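## Task

Move the white radish and the tomato out of the pan and fully into the bag, between its two layers. Everything else, including the white ball, must end in the pan. The filled part of the bag must lie on the table; only a corner of the bag may rest on an arm's base; no part of the bag may be in the pan or stick out more than a finger's width beyond the table edge.

## Robot and tools

ROBOT. Two 6-joint arms, left_arm and right_arm, each with a two-finger gripper. Joint order per arm, always: waist, shoulder, elbow, wrist pitch, wrist yaw, wrist roll. Stated ranges (rad): waist -2.618 to 3.054, shoulder 0.000 to 3.142, elbow 0.000 to 3.142, wrist pitch -1.571 to 1.571, wrist yaw -1.571 to 1.571, wrist roll -2.094 to 2.094. True limits may differ by up to 0.059 rad. Calibrated bases in the scene frame: left_arm at (-0.019, +0.343, +0.033) m, right_arm at (-0.046, -0.254, +0.023) m, both nearly unrotated.

FRAMES. Scene frame: origin at table-top height midway between the nominal bases, +x out over the table, +z up, left_arm on the +y side (arm names do not match image sides). Fixed cameras and the table use the scene frame. Each arm's end_effector_position (m), end_effector_quat_wxyz, velocities and wrist-camera poses are in that arm's own base frame, and may be off by a few cm. The gripper's fingers point along its +z axis and close along its y axis; the reported point sits between the pads, about 1 cm behind the tips.

A ROW. Every command row is one flat list of 14 numbers, each in [-1, 1], covering both arms even if only one moves: left_arm's 6 joint numbers then its opening, then right_arm's 6 joint numbers then its opening. Joint numbers are offsets, not poses: they are added to the Joint targets shown in the last result (as they stand when the action or call begins), not to the previous row. Sending the same offset again moves further. Scale: 1.0 equals 2.224 rad for waist, shoulder and elbow, and 8.485 rad for the three wrist joints. A 0 keeps that joint at its current target. The opening is absolute: +1 fully open, -1 closed; to leave a gripper unchanged, resend its current command (0 means half-open, not 'no change').

execute_actions(actions, cameras). actions is a list of actions; each action is a list of up to 15 rows, one per 1/30 s step; a short action repeats its last row to fill 15 steps. An action that would push any joint more than 0.059 rad beyond its range is rejected for both arms; a malformed action, or a failing first action, voids the whole call. Images return only for an empty actions list or when cameras names them (["all"] for all).

move(target, speed, blend, opening_speed, grip_force, blocking, cameras). target is one 14-number row, or a list of up to 15 such rows, all offsets measured from the same current Joint targets (not chained). Joints travel in step along planned paths, so the hand follows curves; no obstacle avoidance. speed: top joint speed in rad/s, 0.01 to 12.57, default 0.5, single or per target. blend (rad) rounds corners in a list; 0 stops at each. opening_speed: rate of the opening command per second on the -1..+1 scale, at least 0.2; use it for gentle closing. grip_force: per-pad limit, about 10 to 50 N, one value or one per arm; persists; lower values close slowly. blocking=false returns after about 0.5 s while the move continues. The result adds a move: line such as done, off_target, moving, held or fault, plus limits=held if steps were withheld.

wait(seconds 0 to 10) lets time pass with commands held. stop() brakes a running move. zoom_image(camera, region [x0,y0,x1,y1], pixels, at most 504x504) enlarges part of the latest image of a camera. finished_scene(scene 1 or 2) ends the current scene irreversibly; calls after it act in the next scene.

CAMERAS. cam_head_left, cam_head_right, cam_high, cam_low, cam_left_wrist, cam_right_wrist, all 896x504.

RESULTS. Joint positions (rad, then finger gap in m, 0.094 fully open), Joint velocities (may say within noise), Joint targets (the base for your next offsets), Tool commands, grip_measured (on the opening scale; reads a little wide when empty and narrower than a firmly squeezed part), Joint torques (N m, offset and noisy; first three wrap at ±28). 'joint sent to its limit' means a joint was clipped at its end. 'joint command not followed' means the clearance check altered targets. MOTOR HOT appears at 75 °C; at 90 °C an OVER-TEMPERATURE FAULT folds that arm and it stays idle; at 100 °C it collapses.

LIMITS ON MOTION. Each joint target may lead its measured angle by at most 0.339 rad (big joints) or 2.2 rad (wrist joints), and targets that would put the gripper over 200 mm from where it is are scaled back, so big moves take several actions. Friction and gravity can leave joints short, especially at full reach. To stop an arm pressing on something, command its targets back past its measured positions.

AVOID. Dropping things, releasing moving objects, fast impacts, hard pushes, striking fixed or heavy items, any contact or squeeze between the two arms (including gripping the other arm's fingers), anything leaving the table, and holding loads or stretched poses long enough to overheat motors. Close gently on soft food. Open well above grip_measured to release. Objects may occasionally be nudged by outside disturbances.

Each tool is called after "Request:" as name(argument=value, ...) on one line, values as JSON.

## Session

Request:
execute_actions(actions=[])

Scene clock: 0.00 s.
left_arm: end_effector_position=(+0.3974, +0.0047, +0.0922) grip_measured=+1.000 end_effector_quat_wxyz=(+0.578, -0.041, +0.815, -0.009) | right_arm: end_effector_position=(+0.3882, -0.0036, +0.0938) grip_measured=+1.000 end_effector_quat_wxyz=(+0.584, +0.004, +0.812, -0.010)
Joint positions: left_arm=[-0.004 1.548 0.371 0.839 -0.036 -0.079 0.094] | right_arm=[0 1.515 0.33 0.862 0.022 -0.005 0.094]
Joint velocities: within noise
Joint torques (N m): no reading
Heat: left arm: 25 °C; right arm: 28 °C.
Joint targets: left_arm=[-0.004 1.545 0.375 0.833 -0.036 -0.079] | right_arm=[0.000 1.507 0.340 0.875 0.022 -0.005]
Tool commands: left_gripper/opening=+1.0 right_gripper/opening=+1.0

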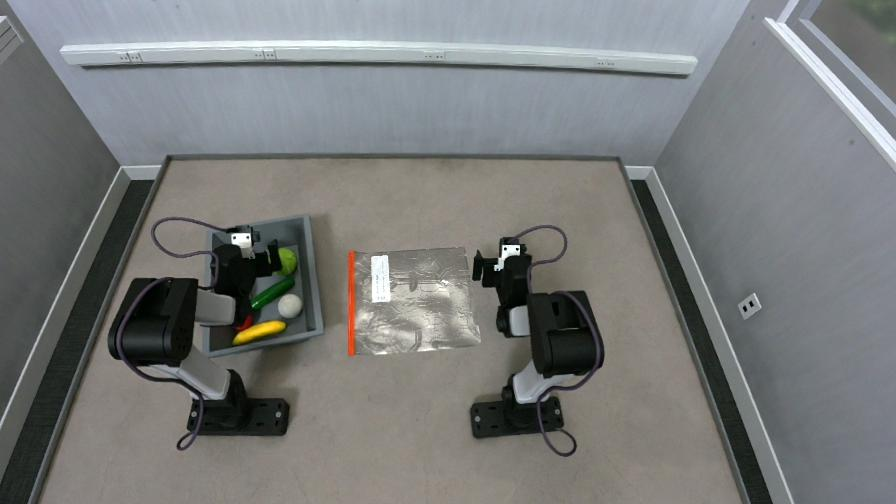

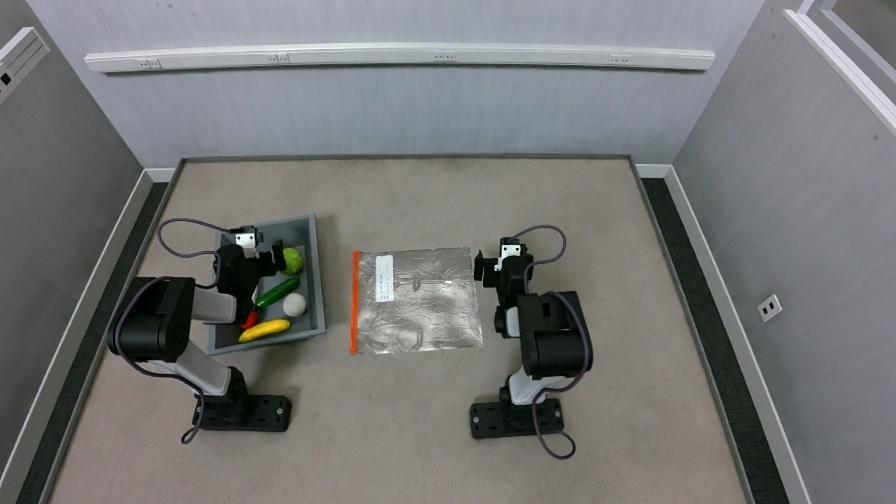

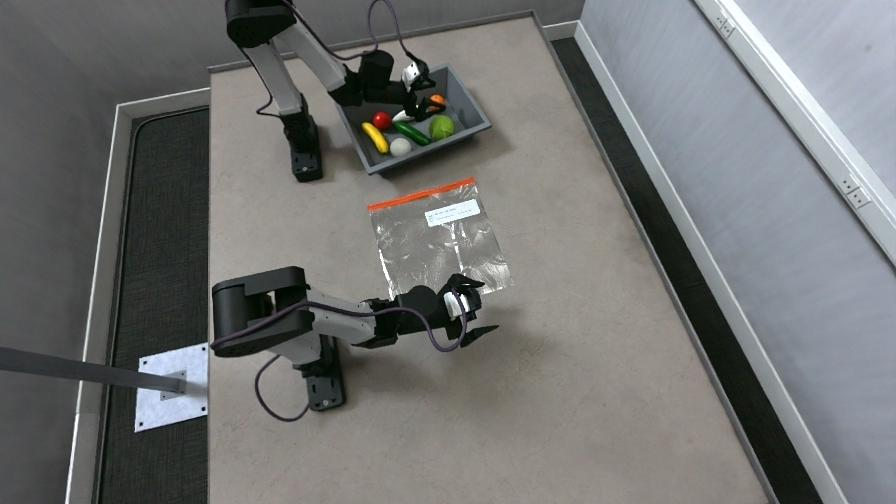

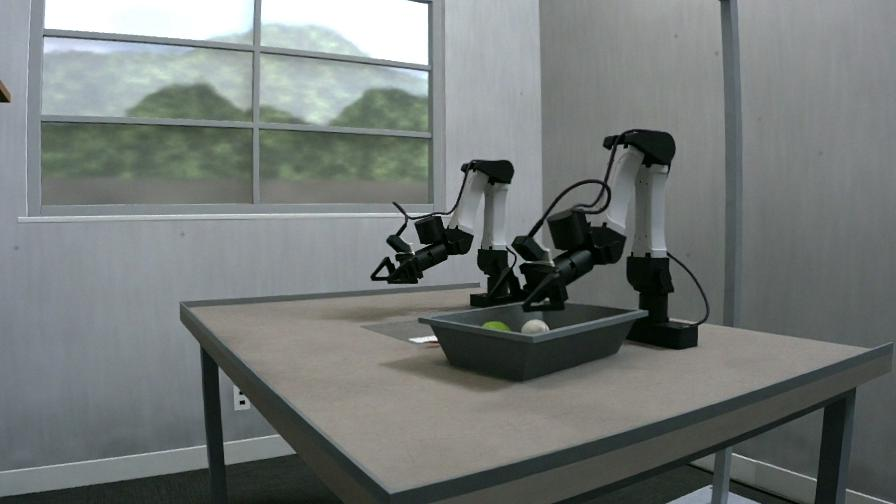

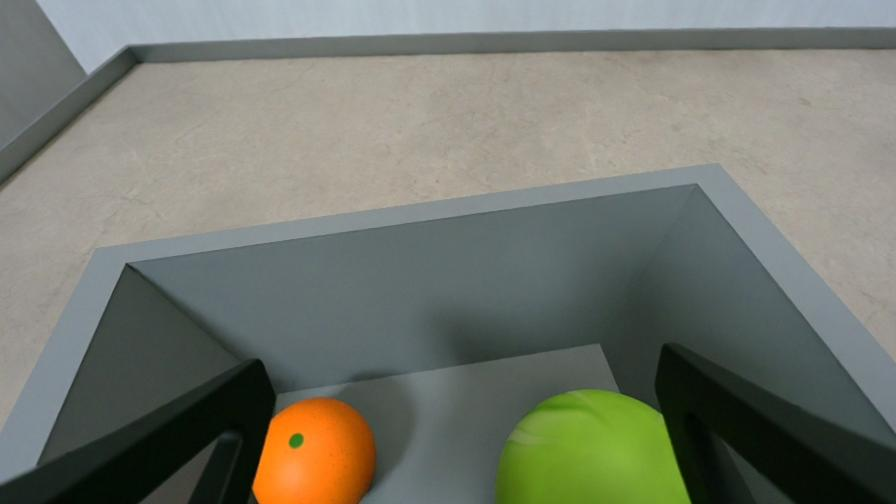

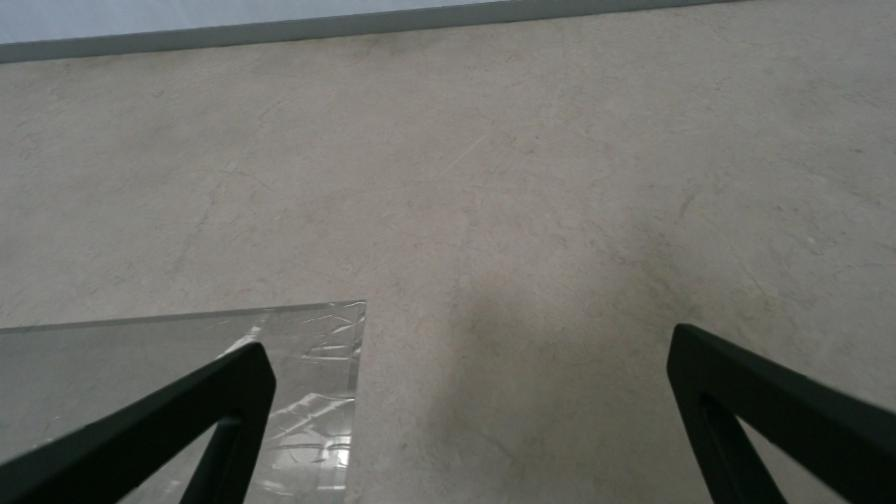

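Request:
zoom_image(camera="cam_head_left", region=[330, 230, 500, 370])

Request:
zoom_image(camera="cam_high", region=[330, 50, 530, 200])

Request:
zoom_image(camera="cam_low", region=[340, 290, 480, 370])

Scaled by 2.965 from the camera's 896x504 image, which has a finer 1280x720 frame.

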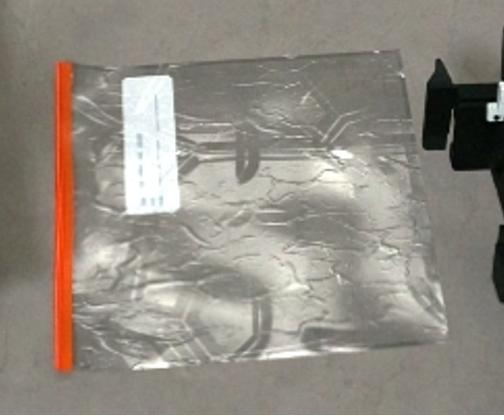

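Scaled by 2.520 from the camera's 896x504 image, which has a finer 1280x720 frame.

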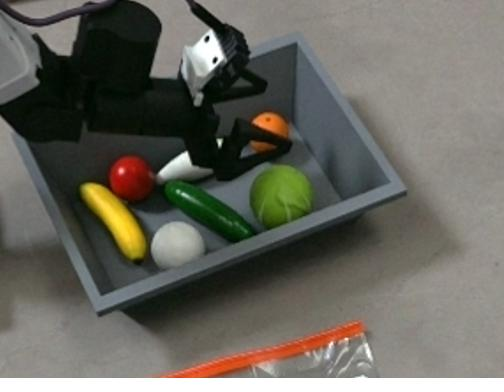

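Scaled by 3.600 from the camera's 896x504 image, which has a finer 1280x720 frame.

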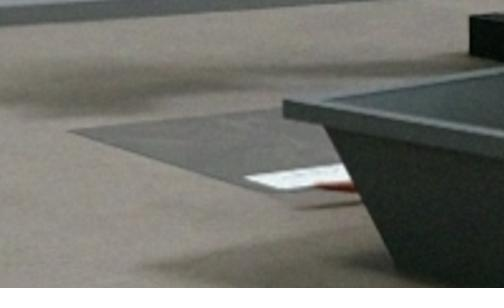

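Request:
move(target=[0,-0.065,0.461,-0.2455,0,0,1,0.225,-0.048,0.477,-0.2504,0,0,1], speed=1.2, cameras=["all"])

Scene clock: 4.50 s.
left_arm: end_effector_position=(+0.2992, +0.0051, +0.1904) grip_measured=+1.000 end_effector_quat_wxyz=(+0.152, -0.040, +0.987, +0.012) | right_arm: end_effector_position=(+0.2625, +0.1374, +0.1843) grip_measured=+1.000 end_effector_quat_wxyz=(+0.136, -0.243, +0.960, +0.023)
Joint positions: left_arm=[-0.004 1.412 1.382 -1.236 -0.036 -0.079 0.094] | right_arm=[0.495 1.423 1.375 -1.247 0.022 -0.005 0.094]
Joint torques (N m): left_arm=[0.24 -5.94 9.28 0.94 -0.01 -0.05] | right_arm=[0.62 -7.01 8.9 0.74 -0.02 0.05]
Heat: left arm: 26 °C; right arm: 28 °C.
Joint targets: left_arm=[-0.004 1.400 1.401 -1.250 -0.036 -0.079] | right_arm=[0.501 1.400 1.401 -1.249 0.022 -0.005]
move: done

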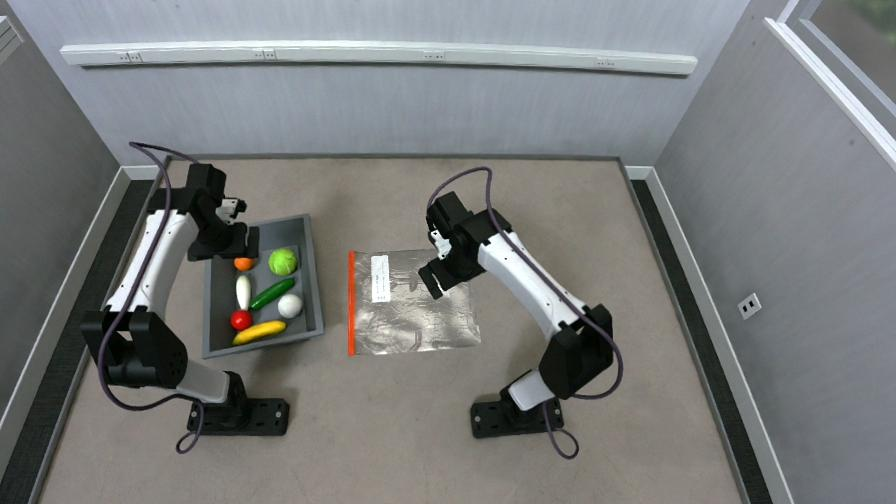

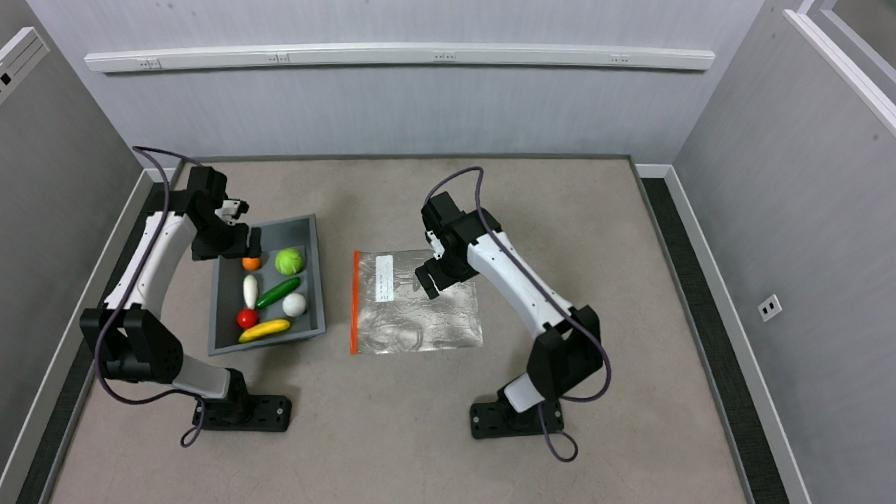

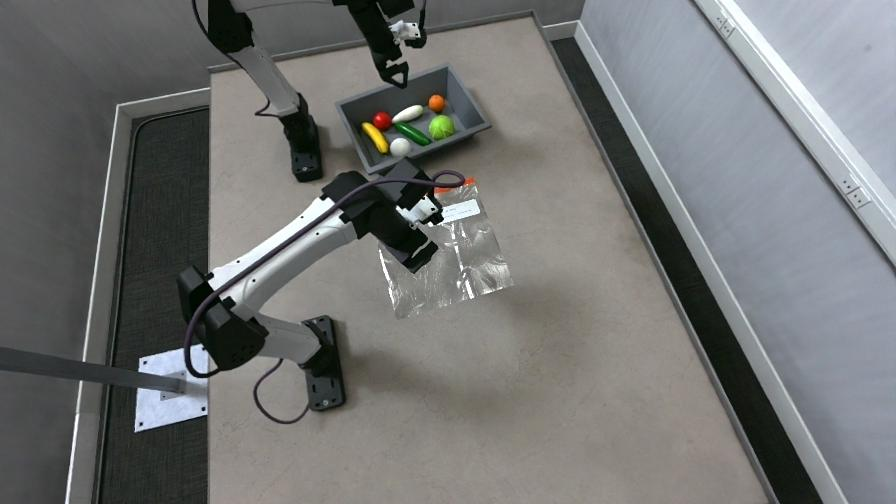

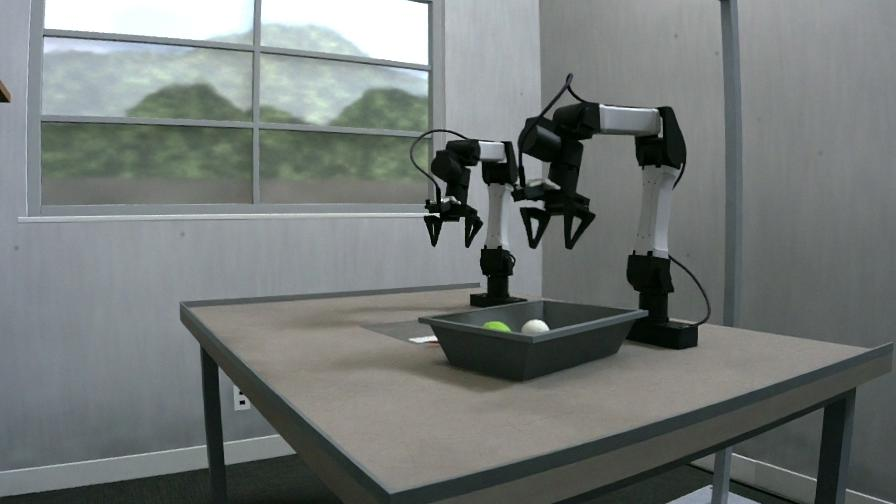

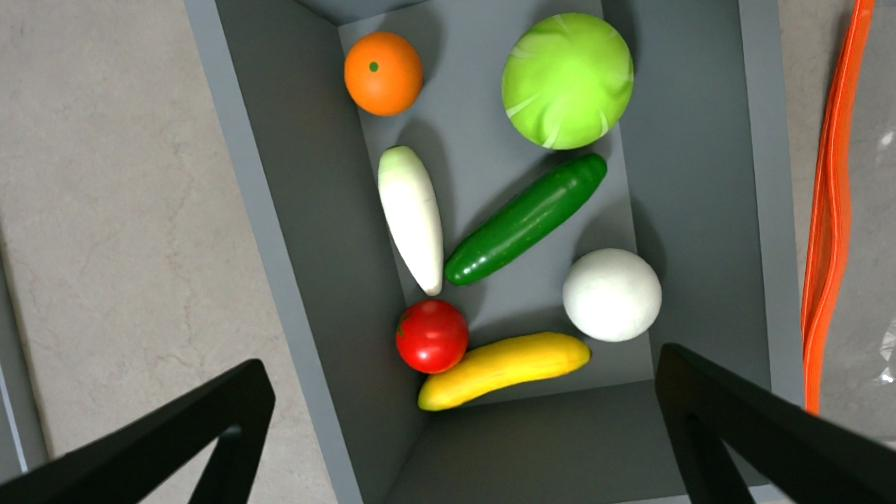

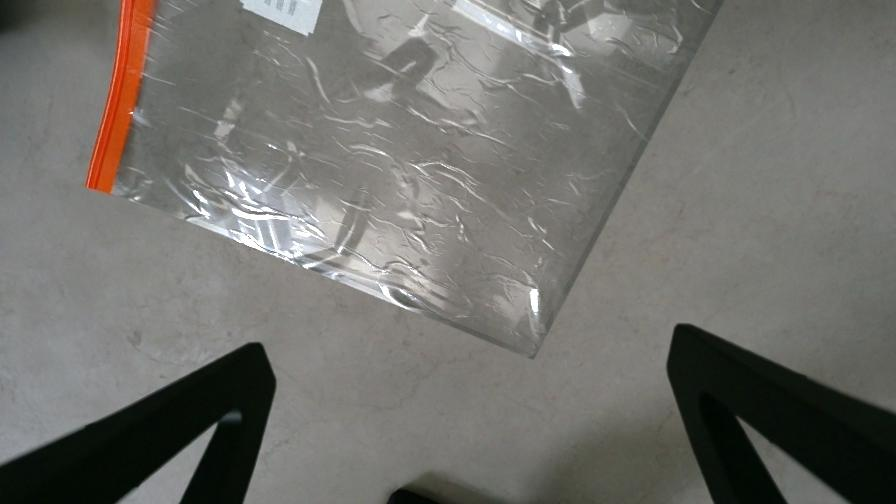

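Request:
zoom_image(camera="cam_left_wrist", region=[740, 0, 896, 430])

Request:
zoom_image(camera="cam_right_wrist", region=[60, 0, 340, 240])

Scaled by 1.172 from the camera's 896x504 image, which has a finer 1280x720 frame.

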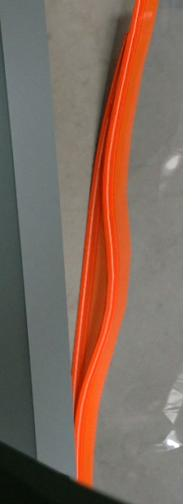

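Scaled by 1.800 from the camera's 896x504 image, which has a finer 1280x720 frame.

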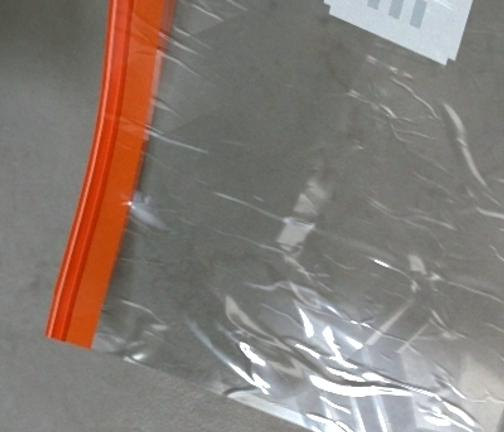

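Request:
move(target=[0.186,0.0926,0.0229,-0.0197,0.0042,-0.0143,1,0,0,0,0,0,0,1], speed=1, cameras=["cam_left_wrist","cam_head_left","cam_high","cam_low"])

Scene clock: 8.33 s.
left_arm: end_effector_position=(+0.2542, +0.1133, +0.1480) grip_measured=+1.000 end_effector_quat_wxyz=(-0.001, -0.294, +0.956, +0.009) | right_arm: end_effector_position=(+0.2625, +0.1374, +0.1843) grip_measured=+1.000 end_effector_quat_wxyz=(+0.136, -0.243, +0.960, +0.023)
Joint positions: left_arm=[0.408 1.597 1.431 -1.405 -0.017 -0.188 0.094] | right_arm=[0.495 1.423 1.375 -1.247 0.022 -0.005 0.094]
Joint torques (N m): left_arm=[0.32 -5.61 8.98 0.29 0.15 -0.14] | right_arm=[0.62 -7.04 8.87 0.76 -0.02 0.05]
Heat: left arm: 26 °C; right arm: 29 °C.
Joint targets: left_arm=[0.410 1.606 1.451 -1.417 -0.001 -0.201] | right_arm=[0.501 1.400 1.401 -1.249 0.022 -0.005]
move: done
Images, in order (width x height): cam_head_left 896x504, cam_high 896x504, cam_low 896x504, cam_left_wrist 896x504.

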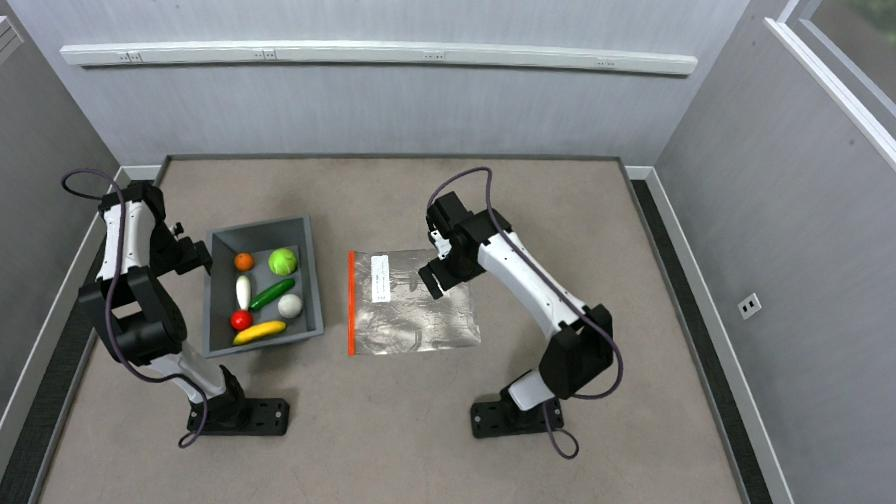

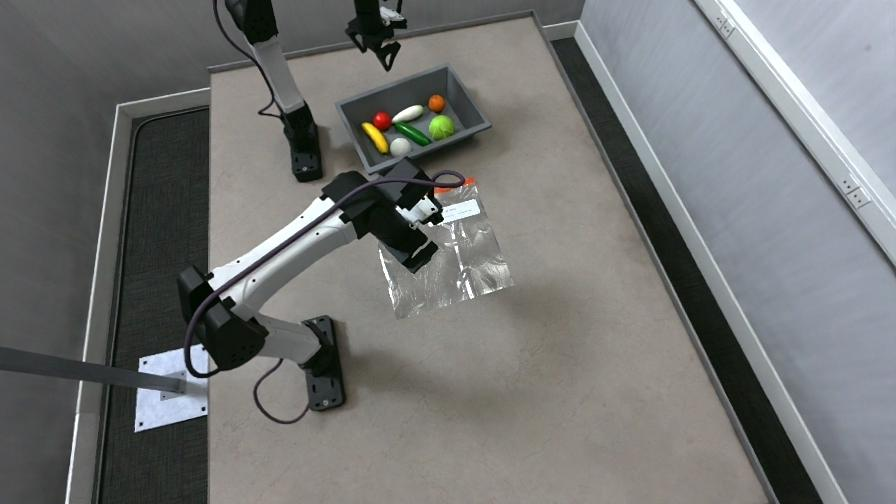

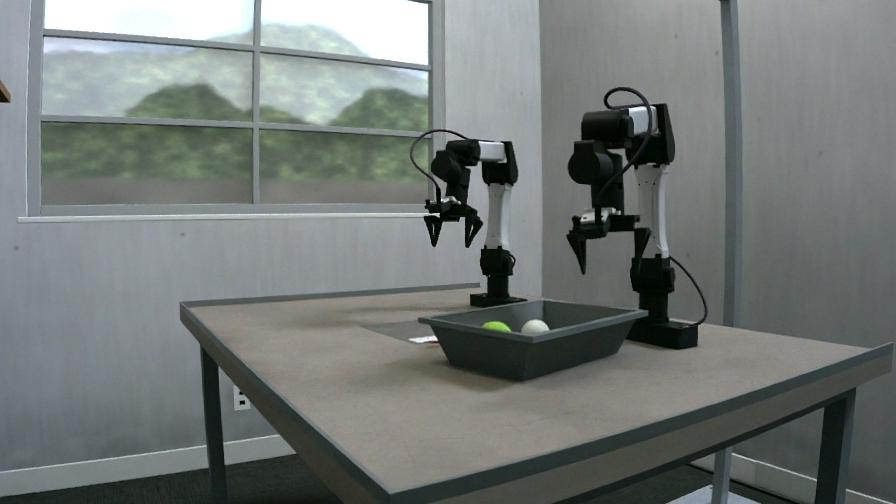

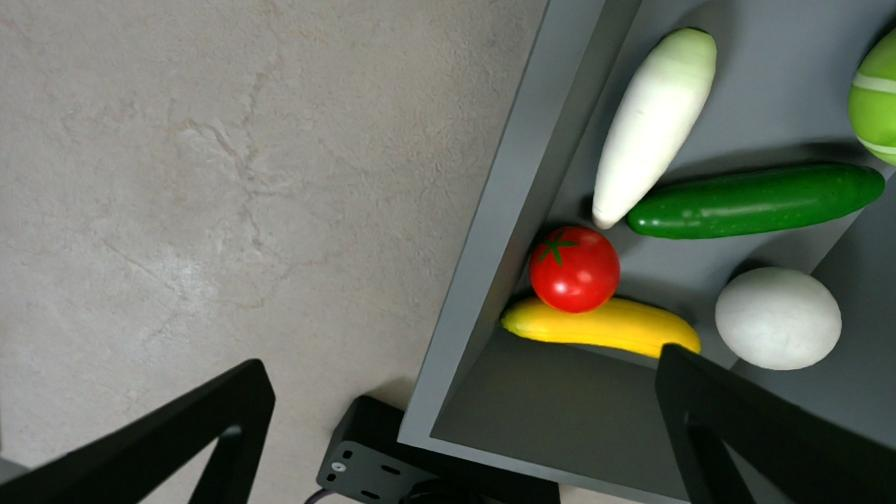

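Request:
move(target=[[0,0,0,0,0,0.052,0.2,0,0,0,0,0,0,1],[0,0.0157,-0.1508,0.0437,0,0.052,0.2,0,0,0,0,0,0,1]], cameras=["cam_left_wrist","cam_head_left","cam_low"])

Scene clock: 13.53 s.
left_arm: end_effector_position=(+0.2569, +0.1143, +0.0631) grip_measured=+0.202 end_effector_quat_wxyz=(+0.002, -0.090, +0.996, +0.009) | right_arm: end_effector_position=(+0.2625, +0.1374, +0.1843) grip_measured=+1.000 end_effector_quat_wxyz=(+0.136, -0.243, +0.960, +0.023)
Joint positions: left_arm=[0.408 1.63 1.125 -1.057 -0.017 0.228 0.056] | right_arm=[0.495 1.423 1.375 -1.247 0.022 -0.005 0.094]
Joint torques (N m): left_arm=[0.32 -5.63 5.94 0.53 0.17 0.07] | right_arm=[0.64 -7.04 8.87 0.76 -0.02 0.05]
Heat: left arm: 27 °C; right arm: 30 °C.
Joint targets: left_arm=[0.410 1.641 1.116 -1.047 -0.001 0.241] | right_arm=[0.501 1.400 1.401 -1.249 0.022 -0.005]
move: done
Images, in order (width x height): cam_head_left 896x504, cam_low 896x504, cam_left_wrist 896x504.

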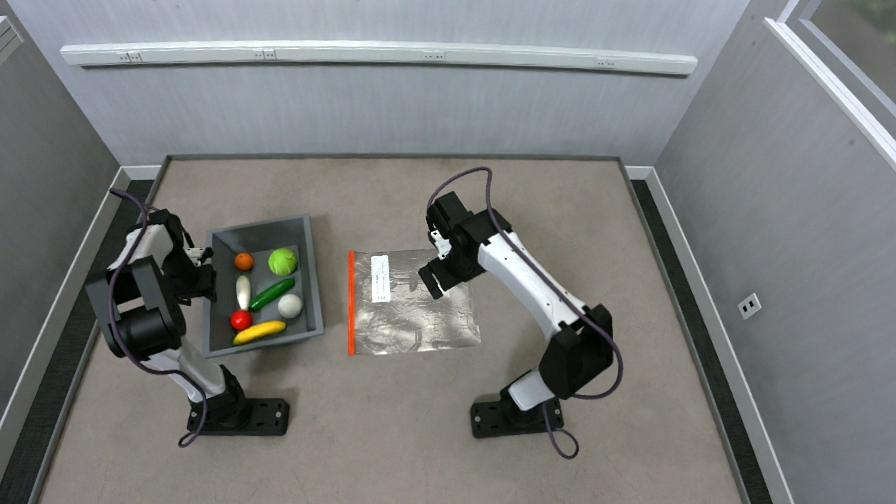

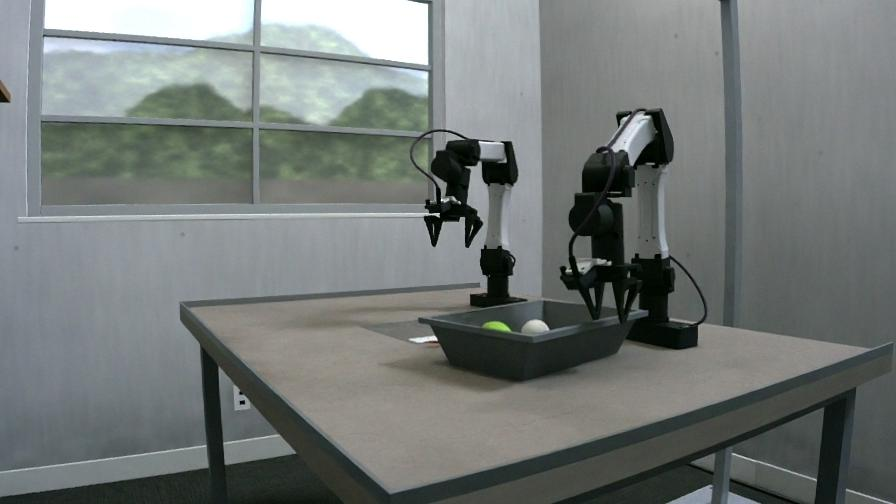

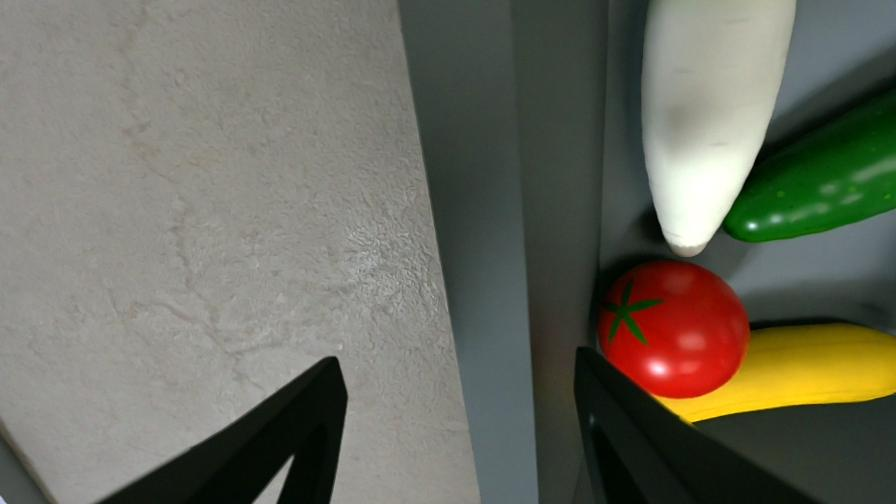

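Request:
move(target=[[0,0.005,-0.013,0.005,0,0,0.2,0,0,0,0,0,0,1],[0,0.005,-0.013,0.005,0,0,-1,0,0,0,0,0,0,1],[0.117,0.112,0.117,-0.0012,0,0.0305,-1,0,0,0,0,0,0,1]], speed=0.3, opening_speed=0.8, grip_force=25, cameras=["cam_left_wrist","cam_head_left","cam_low"])

Scene clock: 19.10 s.
left_arm: end_effector_position=(+0.2701, +0.2007, +0.0551) grip_measured=-0.581 end_effector_quat_wxyz=(+0.005, -0.086, +0.996, -0.018) | right_arm: end_effector_position=(+0.2625, +0.1374, +0.1843) grip_measured=+1.000 end_effector_quat_wxyz=(+0.136, -0.243, +0.960, +0.023)
Joint positions: left_arm=[0.657 1.859 1.363 -1.086 0.036 0.486 0.02] | right_arm=[0.495 1.423 1.375 -1.247 0.022 -0.005 0.094]
Joint torques (N m): left_arm=[1.17 -6 8.01 0.68 -0.28 0.07] | right_arm=[0.62 -7.02 8.87 0.76 -0.02 0.05]
Heat: left arm: 28 °C; right arm: 30 °C.
Joint targets: left_arm=[0.670 1.890 1.376 -1.057 -0.001 0.499] | right_arm=[0.501 1.400 1.401 -1.249 0.022 -0.005]
grip_force (N): 25, 25
move: off_target (left_arm); left_arm: the wrist yaw is farthest, 0.037 rad from its target
Images, in order (width x height): cam_head_left 896x504, cam_low 896x504, cam_left_wrist 896x504.

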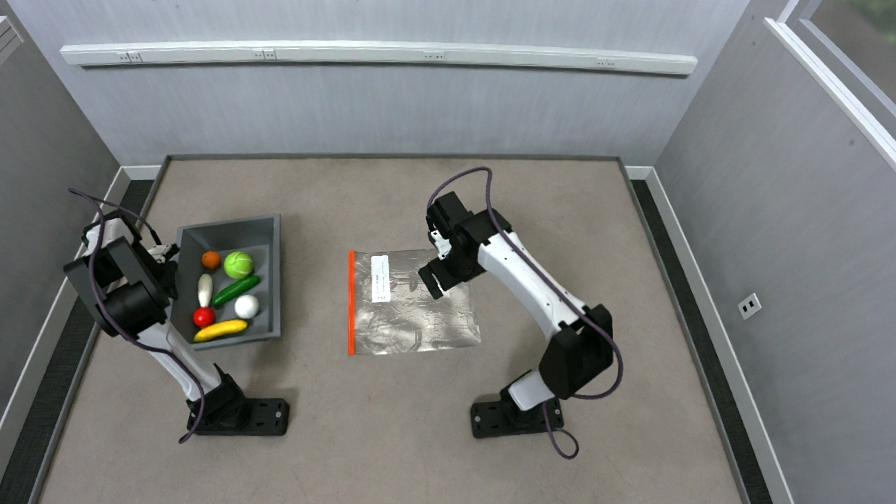

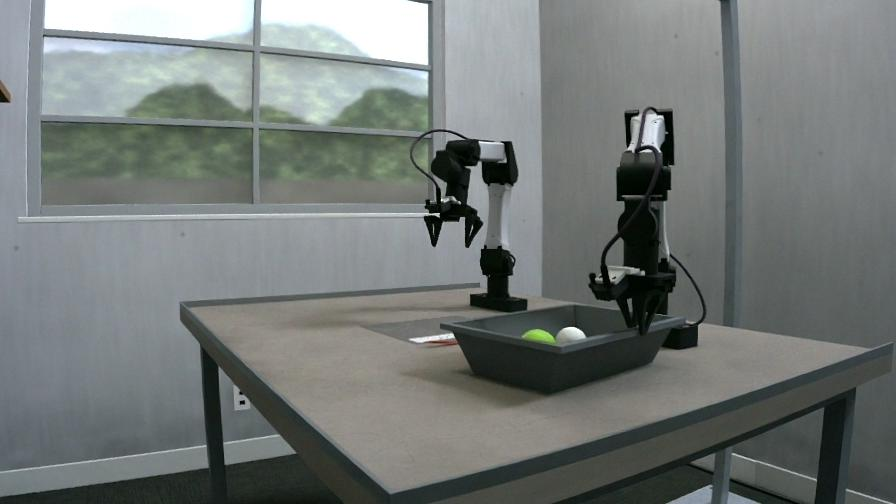

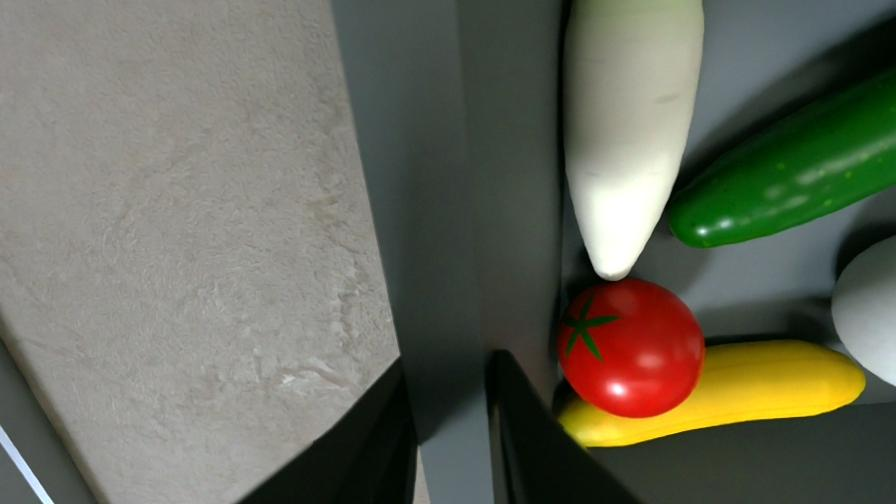

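Request:
move(target=[[0,0,0,0,0,0,0.3,0,0,0,0,0,0,1],[0,0,0.174,-0.0343,0,0,0.3,0,0,0,0,0,0,1],[-0.589,-0.002,0.129,-0.0343,0,-0.134,0.3,0,0,0,0,0,0,1]], speed=[0.5,0.8,1.2], opening_speed=2, blend=[0,0.1,0], cameras=["cam_left_wrist","cam_head_left","cam_low","cam_right_wrist"])

Request:
zoom_image(camera="cam_low", region=[340, 260, 500, 370])

Scene clock: 24.03 s.
left_arm: end_effector_position=(+0.2868, -0.2174, +0.1259) grip_measured=+0.298 end_effector_quat_wxyz=(+0.011, +0.011, +1.000, -0.011) | right_arm: end_effector_position=(+0.2625, +0.1374, +0.1843) grip_measured=+1.000 end_effector_quat_wxyz=(+0.136, -0.243, +0.960, +0.023)
Joint positions: left_arm=[-0.646 1.88 1.675 -1.336 0.004 -0.624 0.061] | right_arm=[0.495 1.423 1.375 -1.247 0.022 -0.005 0.094]
Joint torques (N m): left_arm=[0.72 -8.49 5.85 0.34 -0.08 -0.15] | right_arm=[0.62 -7.04 8.88 0.76 -0.02 0.05]
Heat: left arm: 28 °C; right arm: 31 °C.
Joint targets: left_arm=[-0.640 1.886 1.663 -1.348 -0.001 -0.637] | right_arm=[0.501 1.400 1.401 -1.249 0.022 -0.005]
grip_force (N): 25, 25
move: done
Images, in order (width x height): cam_head_left 896x504, cam_low 896x504, cam_left_wrist 896x504, cam_right_wrist 896x504.

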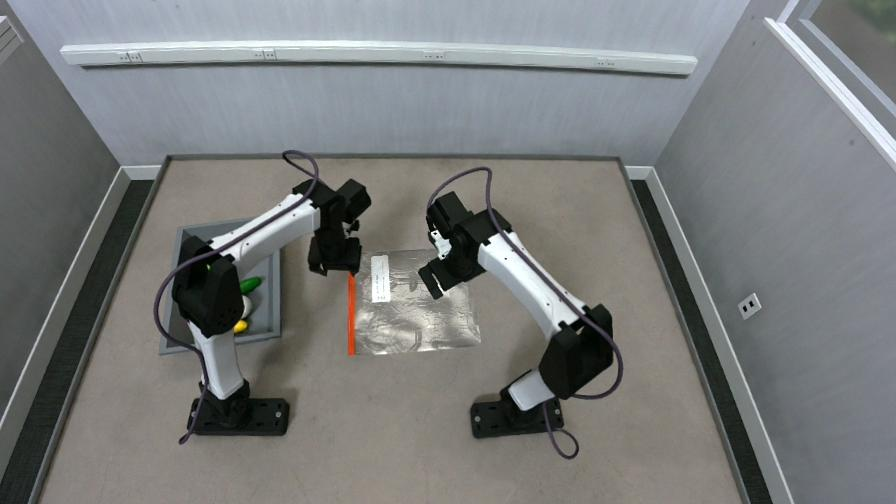

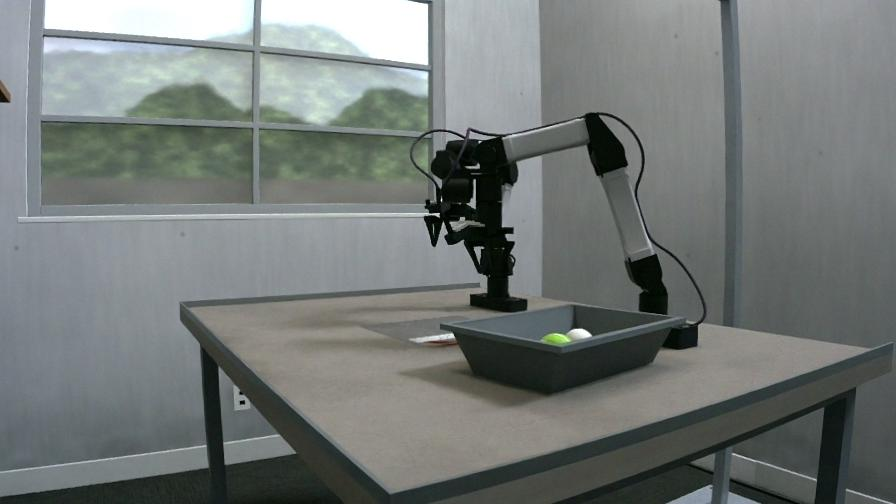

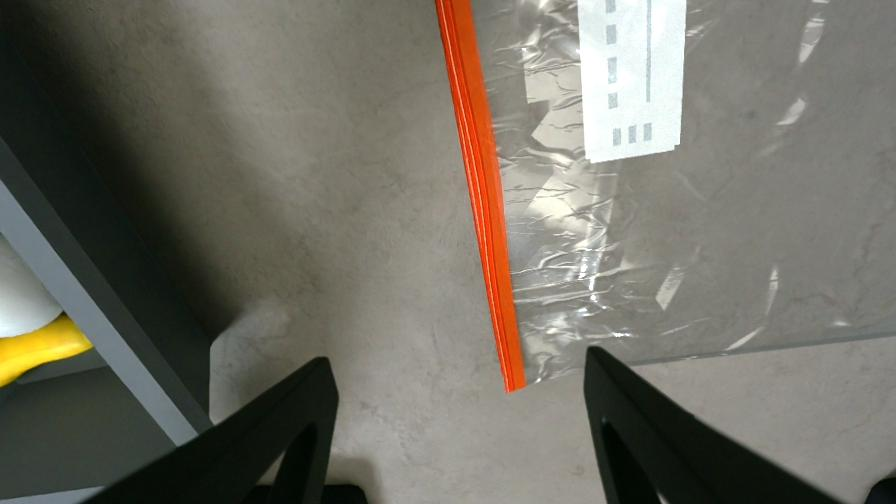

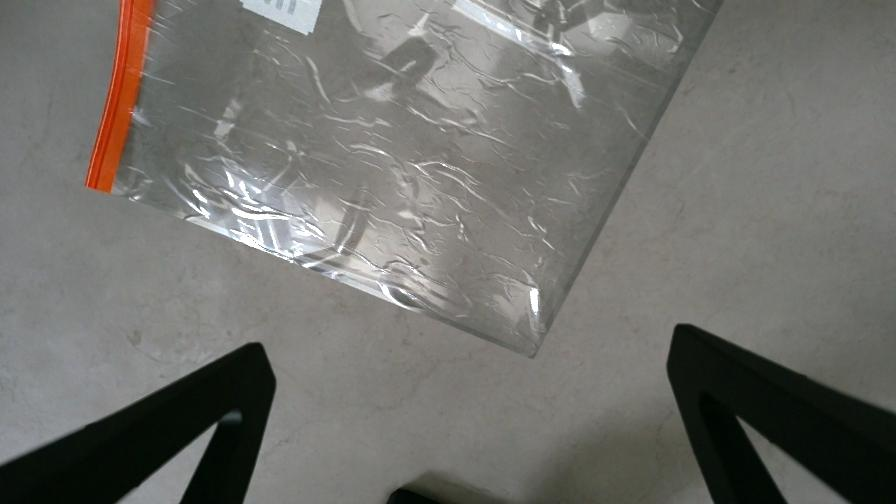

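Scaled by 3.150 from the camera's 896x504 image, which has a finer 1280x720 frame.

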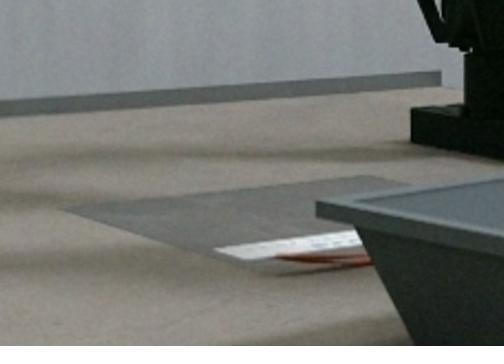

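Request:
move(target=[0,0.0378,-0.155,0.0506,0,0,0.3,0,0,0,0,0,0,1], speed=0.4, cameras=["cam_left_wrist","cam_low","cam_high"])

Request:
zoom_image(camera="cam_low", region=[380, 280, 520, 370])

Scene clock: 26.37 s.
left_arm: end_effector_position=(+0.2837, -0.2150, +0.0150) grip_measured=+0.298 end_effector_quat_wxyz=(+0.004, +0.011, +1.000, -0.006) | right_arm: end_effector_position=(+0.2625, +0.1374, +0.1843) grip_measured=+1.000 end_effector_quat_wxyz=(+0.136, -0.243, +0.960, +0.023)
Joint positions: left_arm=[-0.646 1.955 1.327 -0.929 0.004 -0.625 0.061] | right_arm=[0.495 1.423 1.375 -1.247 0.022 -0.005 0.094]
Joint torques (N m): left_arm=[0.72 -7.95 5.67 0.53 -0.08 -0.16] | right_arm=[0.61 -7.04 8.85 0.76 -0.02 0.05]
Heat: left arm: 28 °C; right arm: 31 °C.
Joint targets: left_arm=[-0.640 1.970 1.319 -0.919 -0.001 -0.637] | right_arm=[0.501 1.400 1.401 -1.249 0.022 -0.005]
grip_force (N): 25, 25
move: done
Images, in order (width x height): cam_high 896x504, cam_low 896x504, cam_left_wrist 896x504.

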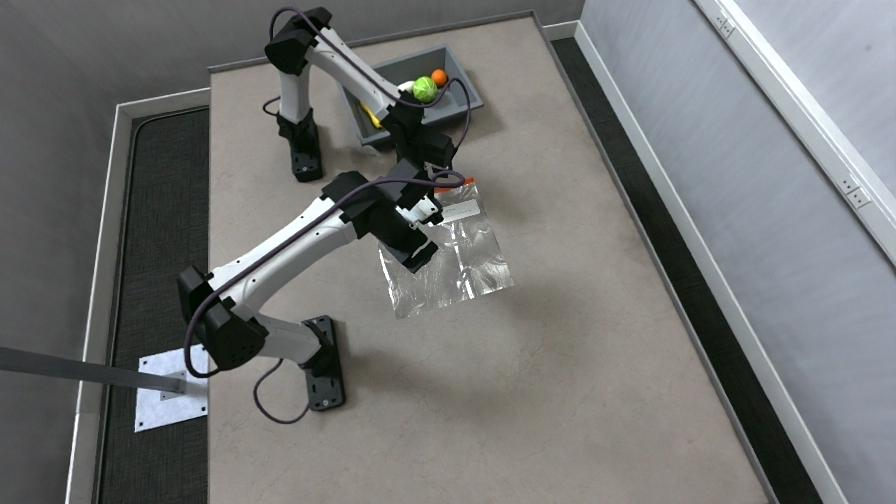

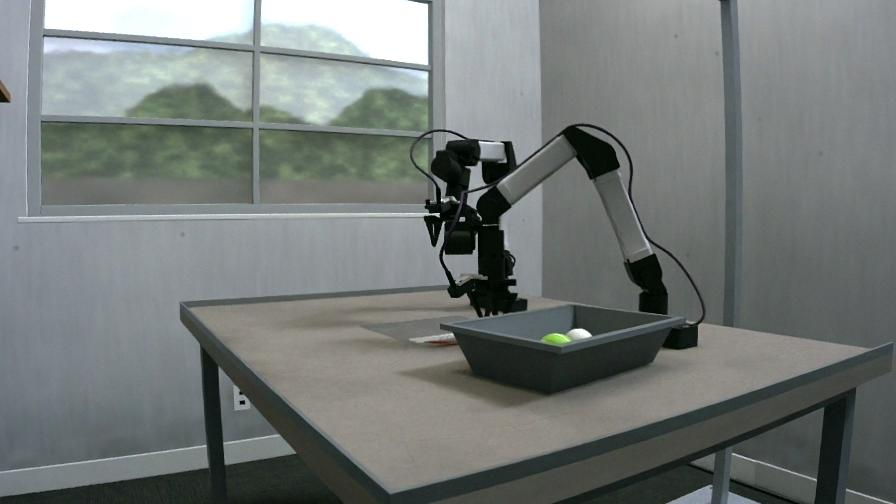

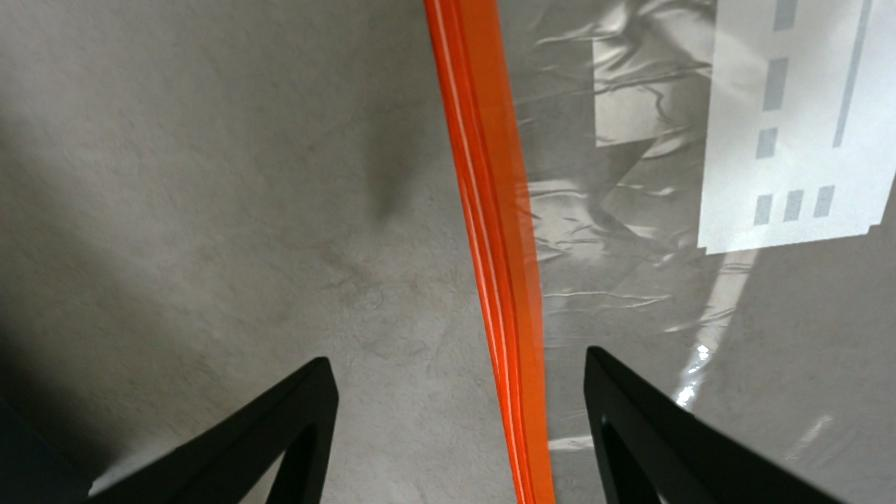

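Scaled by 3.600 from the camera's 896x504 image, which has a finer 1280x720 frame.

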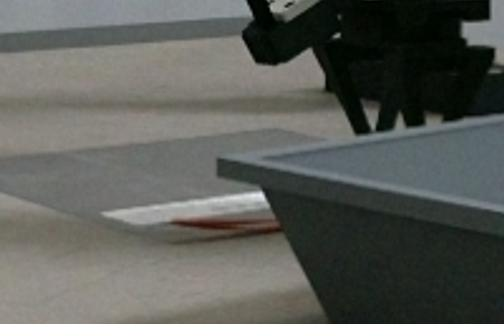

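Request:
move(target=[-0.0117,0.036,-0.0099,0.0119,0,-0.0031,0.3,0,0,0,0,0,0,1], speed=0.15, cameras=["cam_left_wrist","cam_low"])

Request:
zoom_image(camera="cam_left_wrist", region=[300, 200, 700, 504])

Request:
zoom_image(camera="cam_low", region=[400, 260, 540, 360])

Scene clock: 28.23 s.
left_arm: end_effector_position=(+0.2879, -0.2243, -0.0155) grip_measured=+0.298 end_effector_quat_wxyz=(+0.006, +0.004, +1.000, -0.007) | right_arm: end_effector_position=(+0.2625, +0.1374, +0.1843) grip_measured=+1.000 end_effector_quat_wxyz=(+0.136, -0.243, +0.960, +0.023)
Joint positions: left_arm=[-0.66 2.031 1.307 -0.828 0.004 -0.651 0.061] | right_arm=[0.495 1.423 1.375 -1.247 0.022 -0.005 0.094]
Joint torques (N m): left_arm=[-0.27 -8.17 5.27 0.54 -0.08 -0.14] | right_arm=[0.61 -7.02 8.87 0.77 -0.02 0.05]
Heat: left arm: 28 °C; right arm: 31 °C.
Joint targets: left_arm=[-0.666 2.050 1.297 -0.818 -0.001 -0.664] | right_arm=[0.501 1.400 1.401 -1.249 0.022 -0.005]
grip_force (N): 25, 25
move: done
Images, in order (width x height): cam_low 896x504, cam_left_wrist 896x504.

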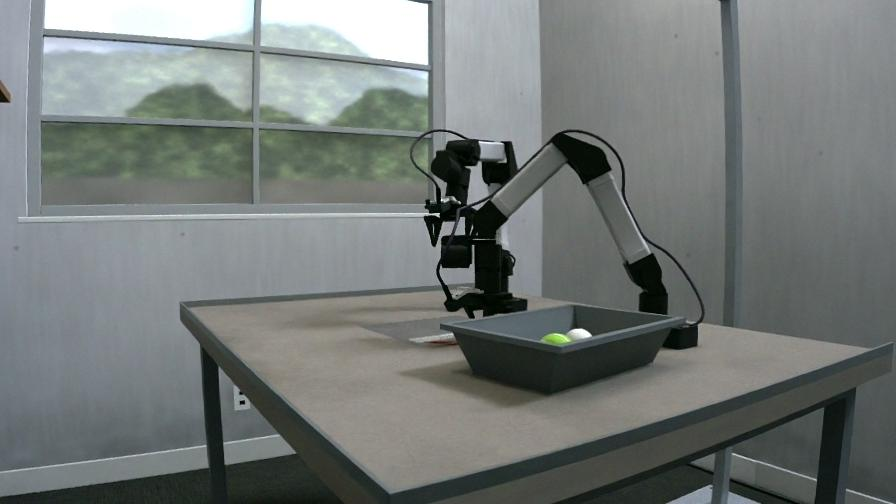

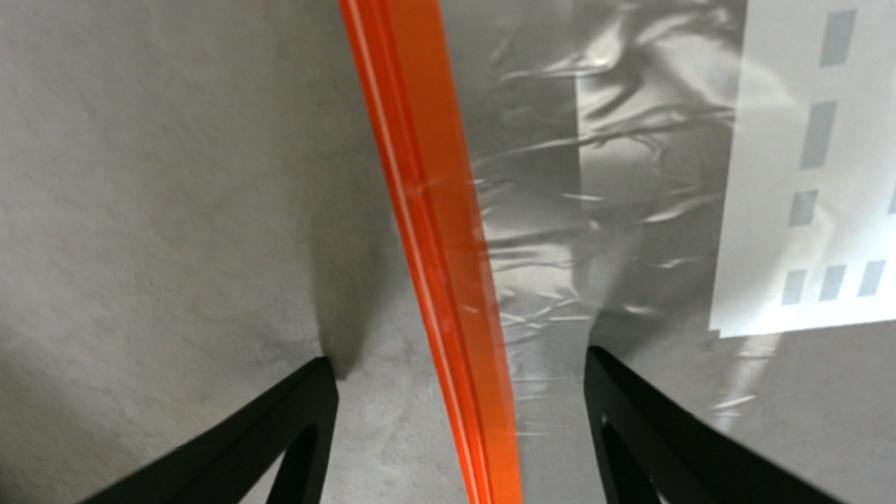

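Scaled by 1.260 from the camera's 896x504 image, which has a finer 1280x720 frame.

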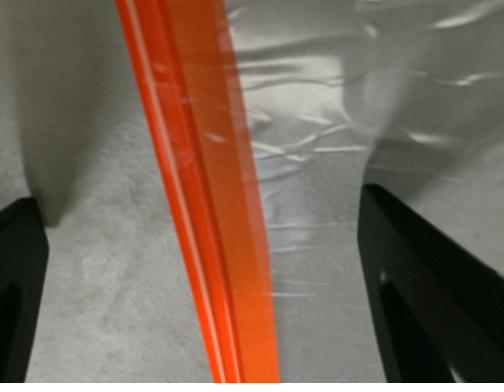

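Scaled by 3.600 from the camera's 896x504 image, which has a finer 1280x720 frame.

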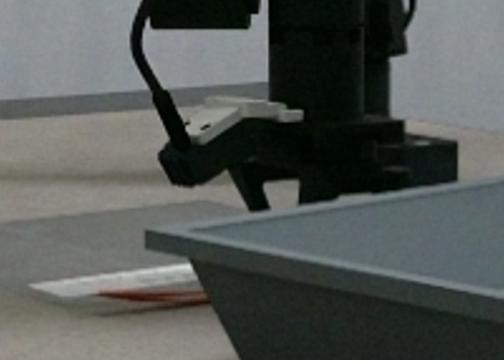

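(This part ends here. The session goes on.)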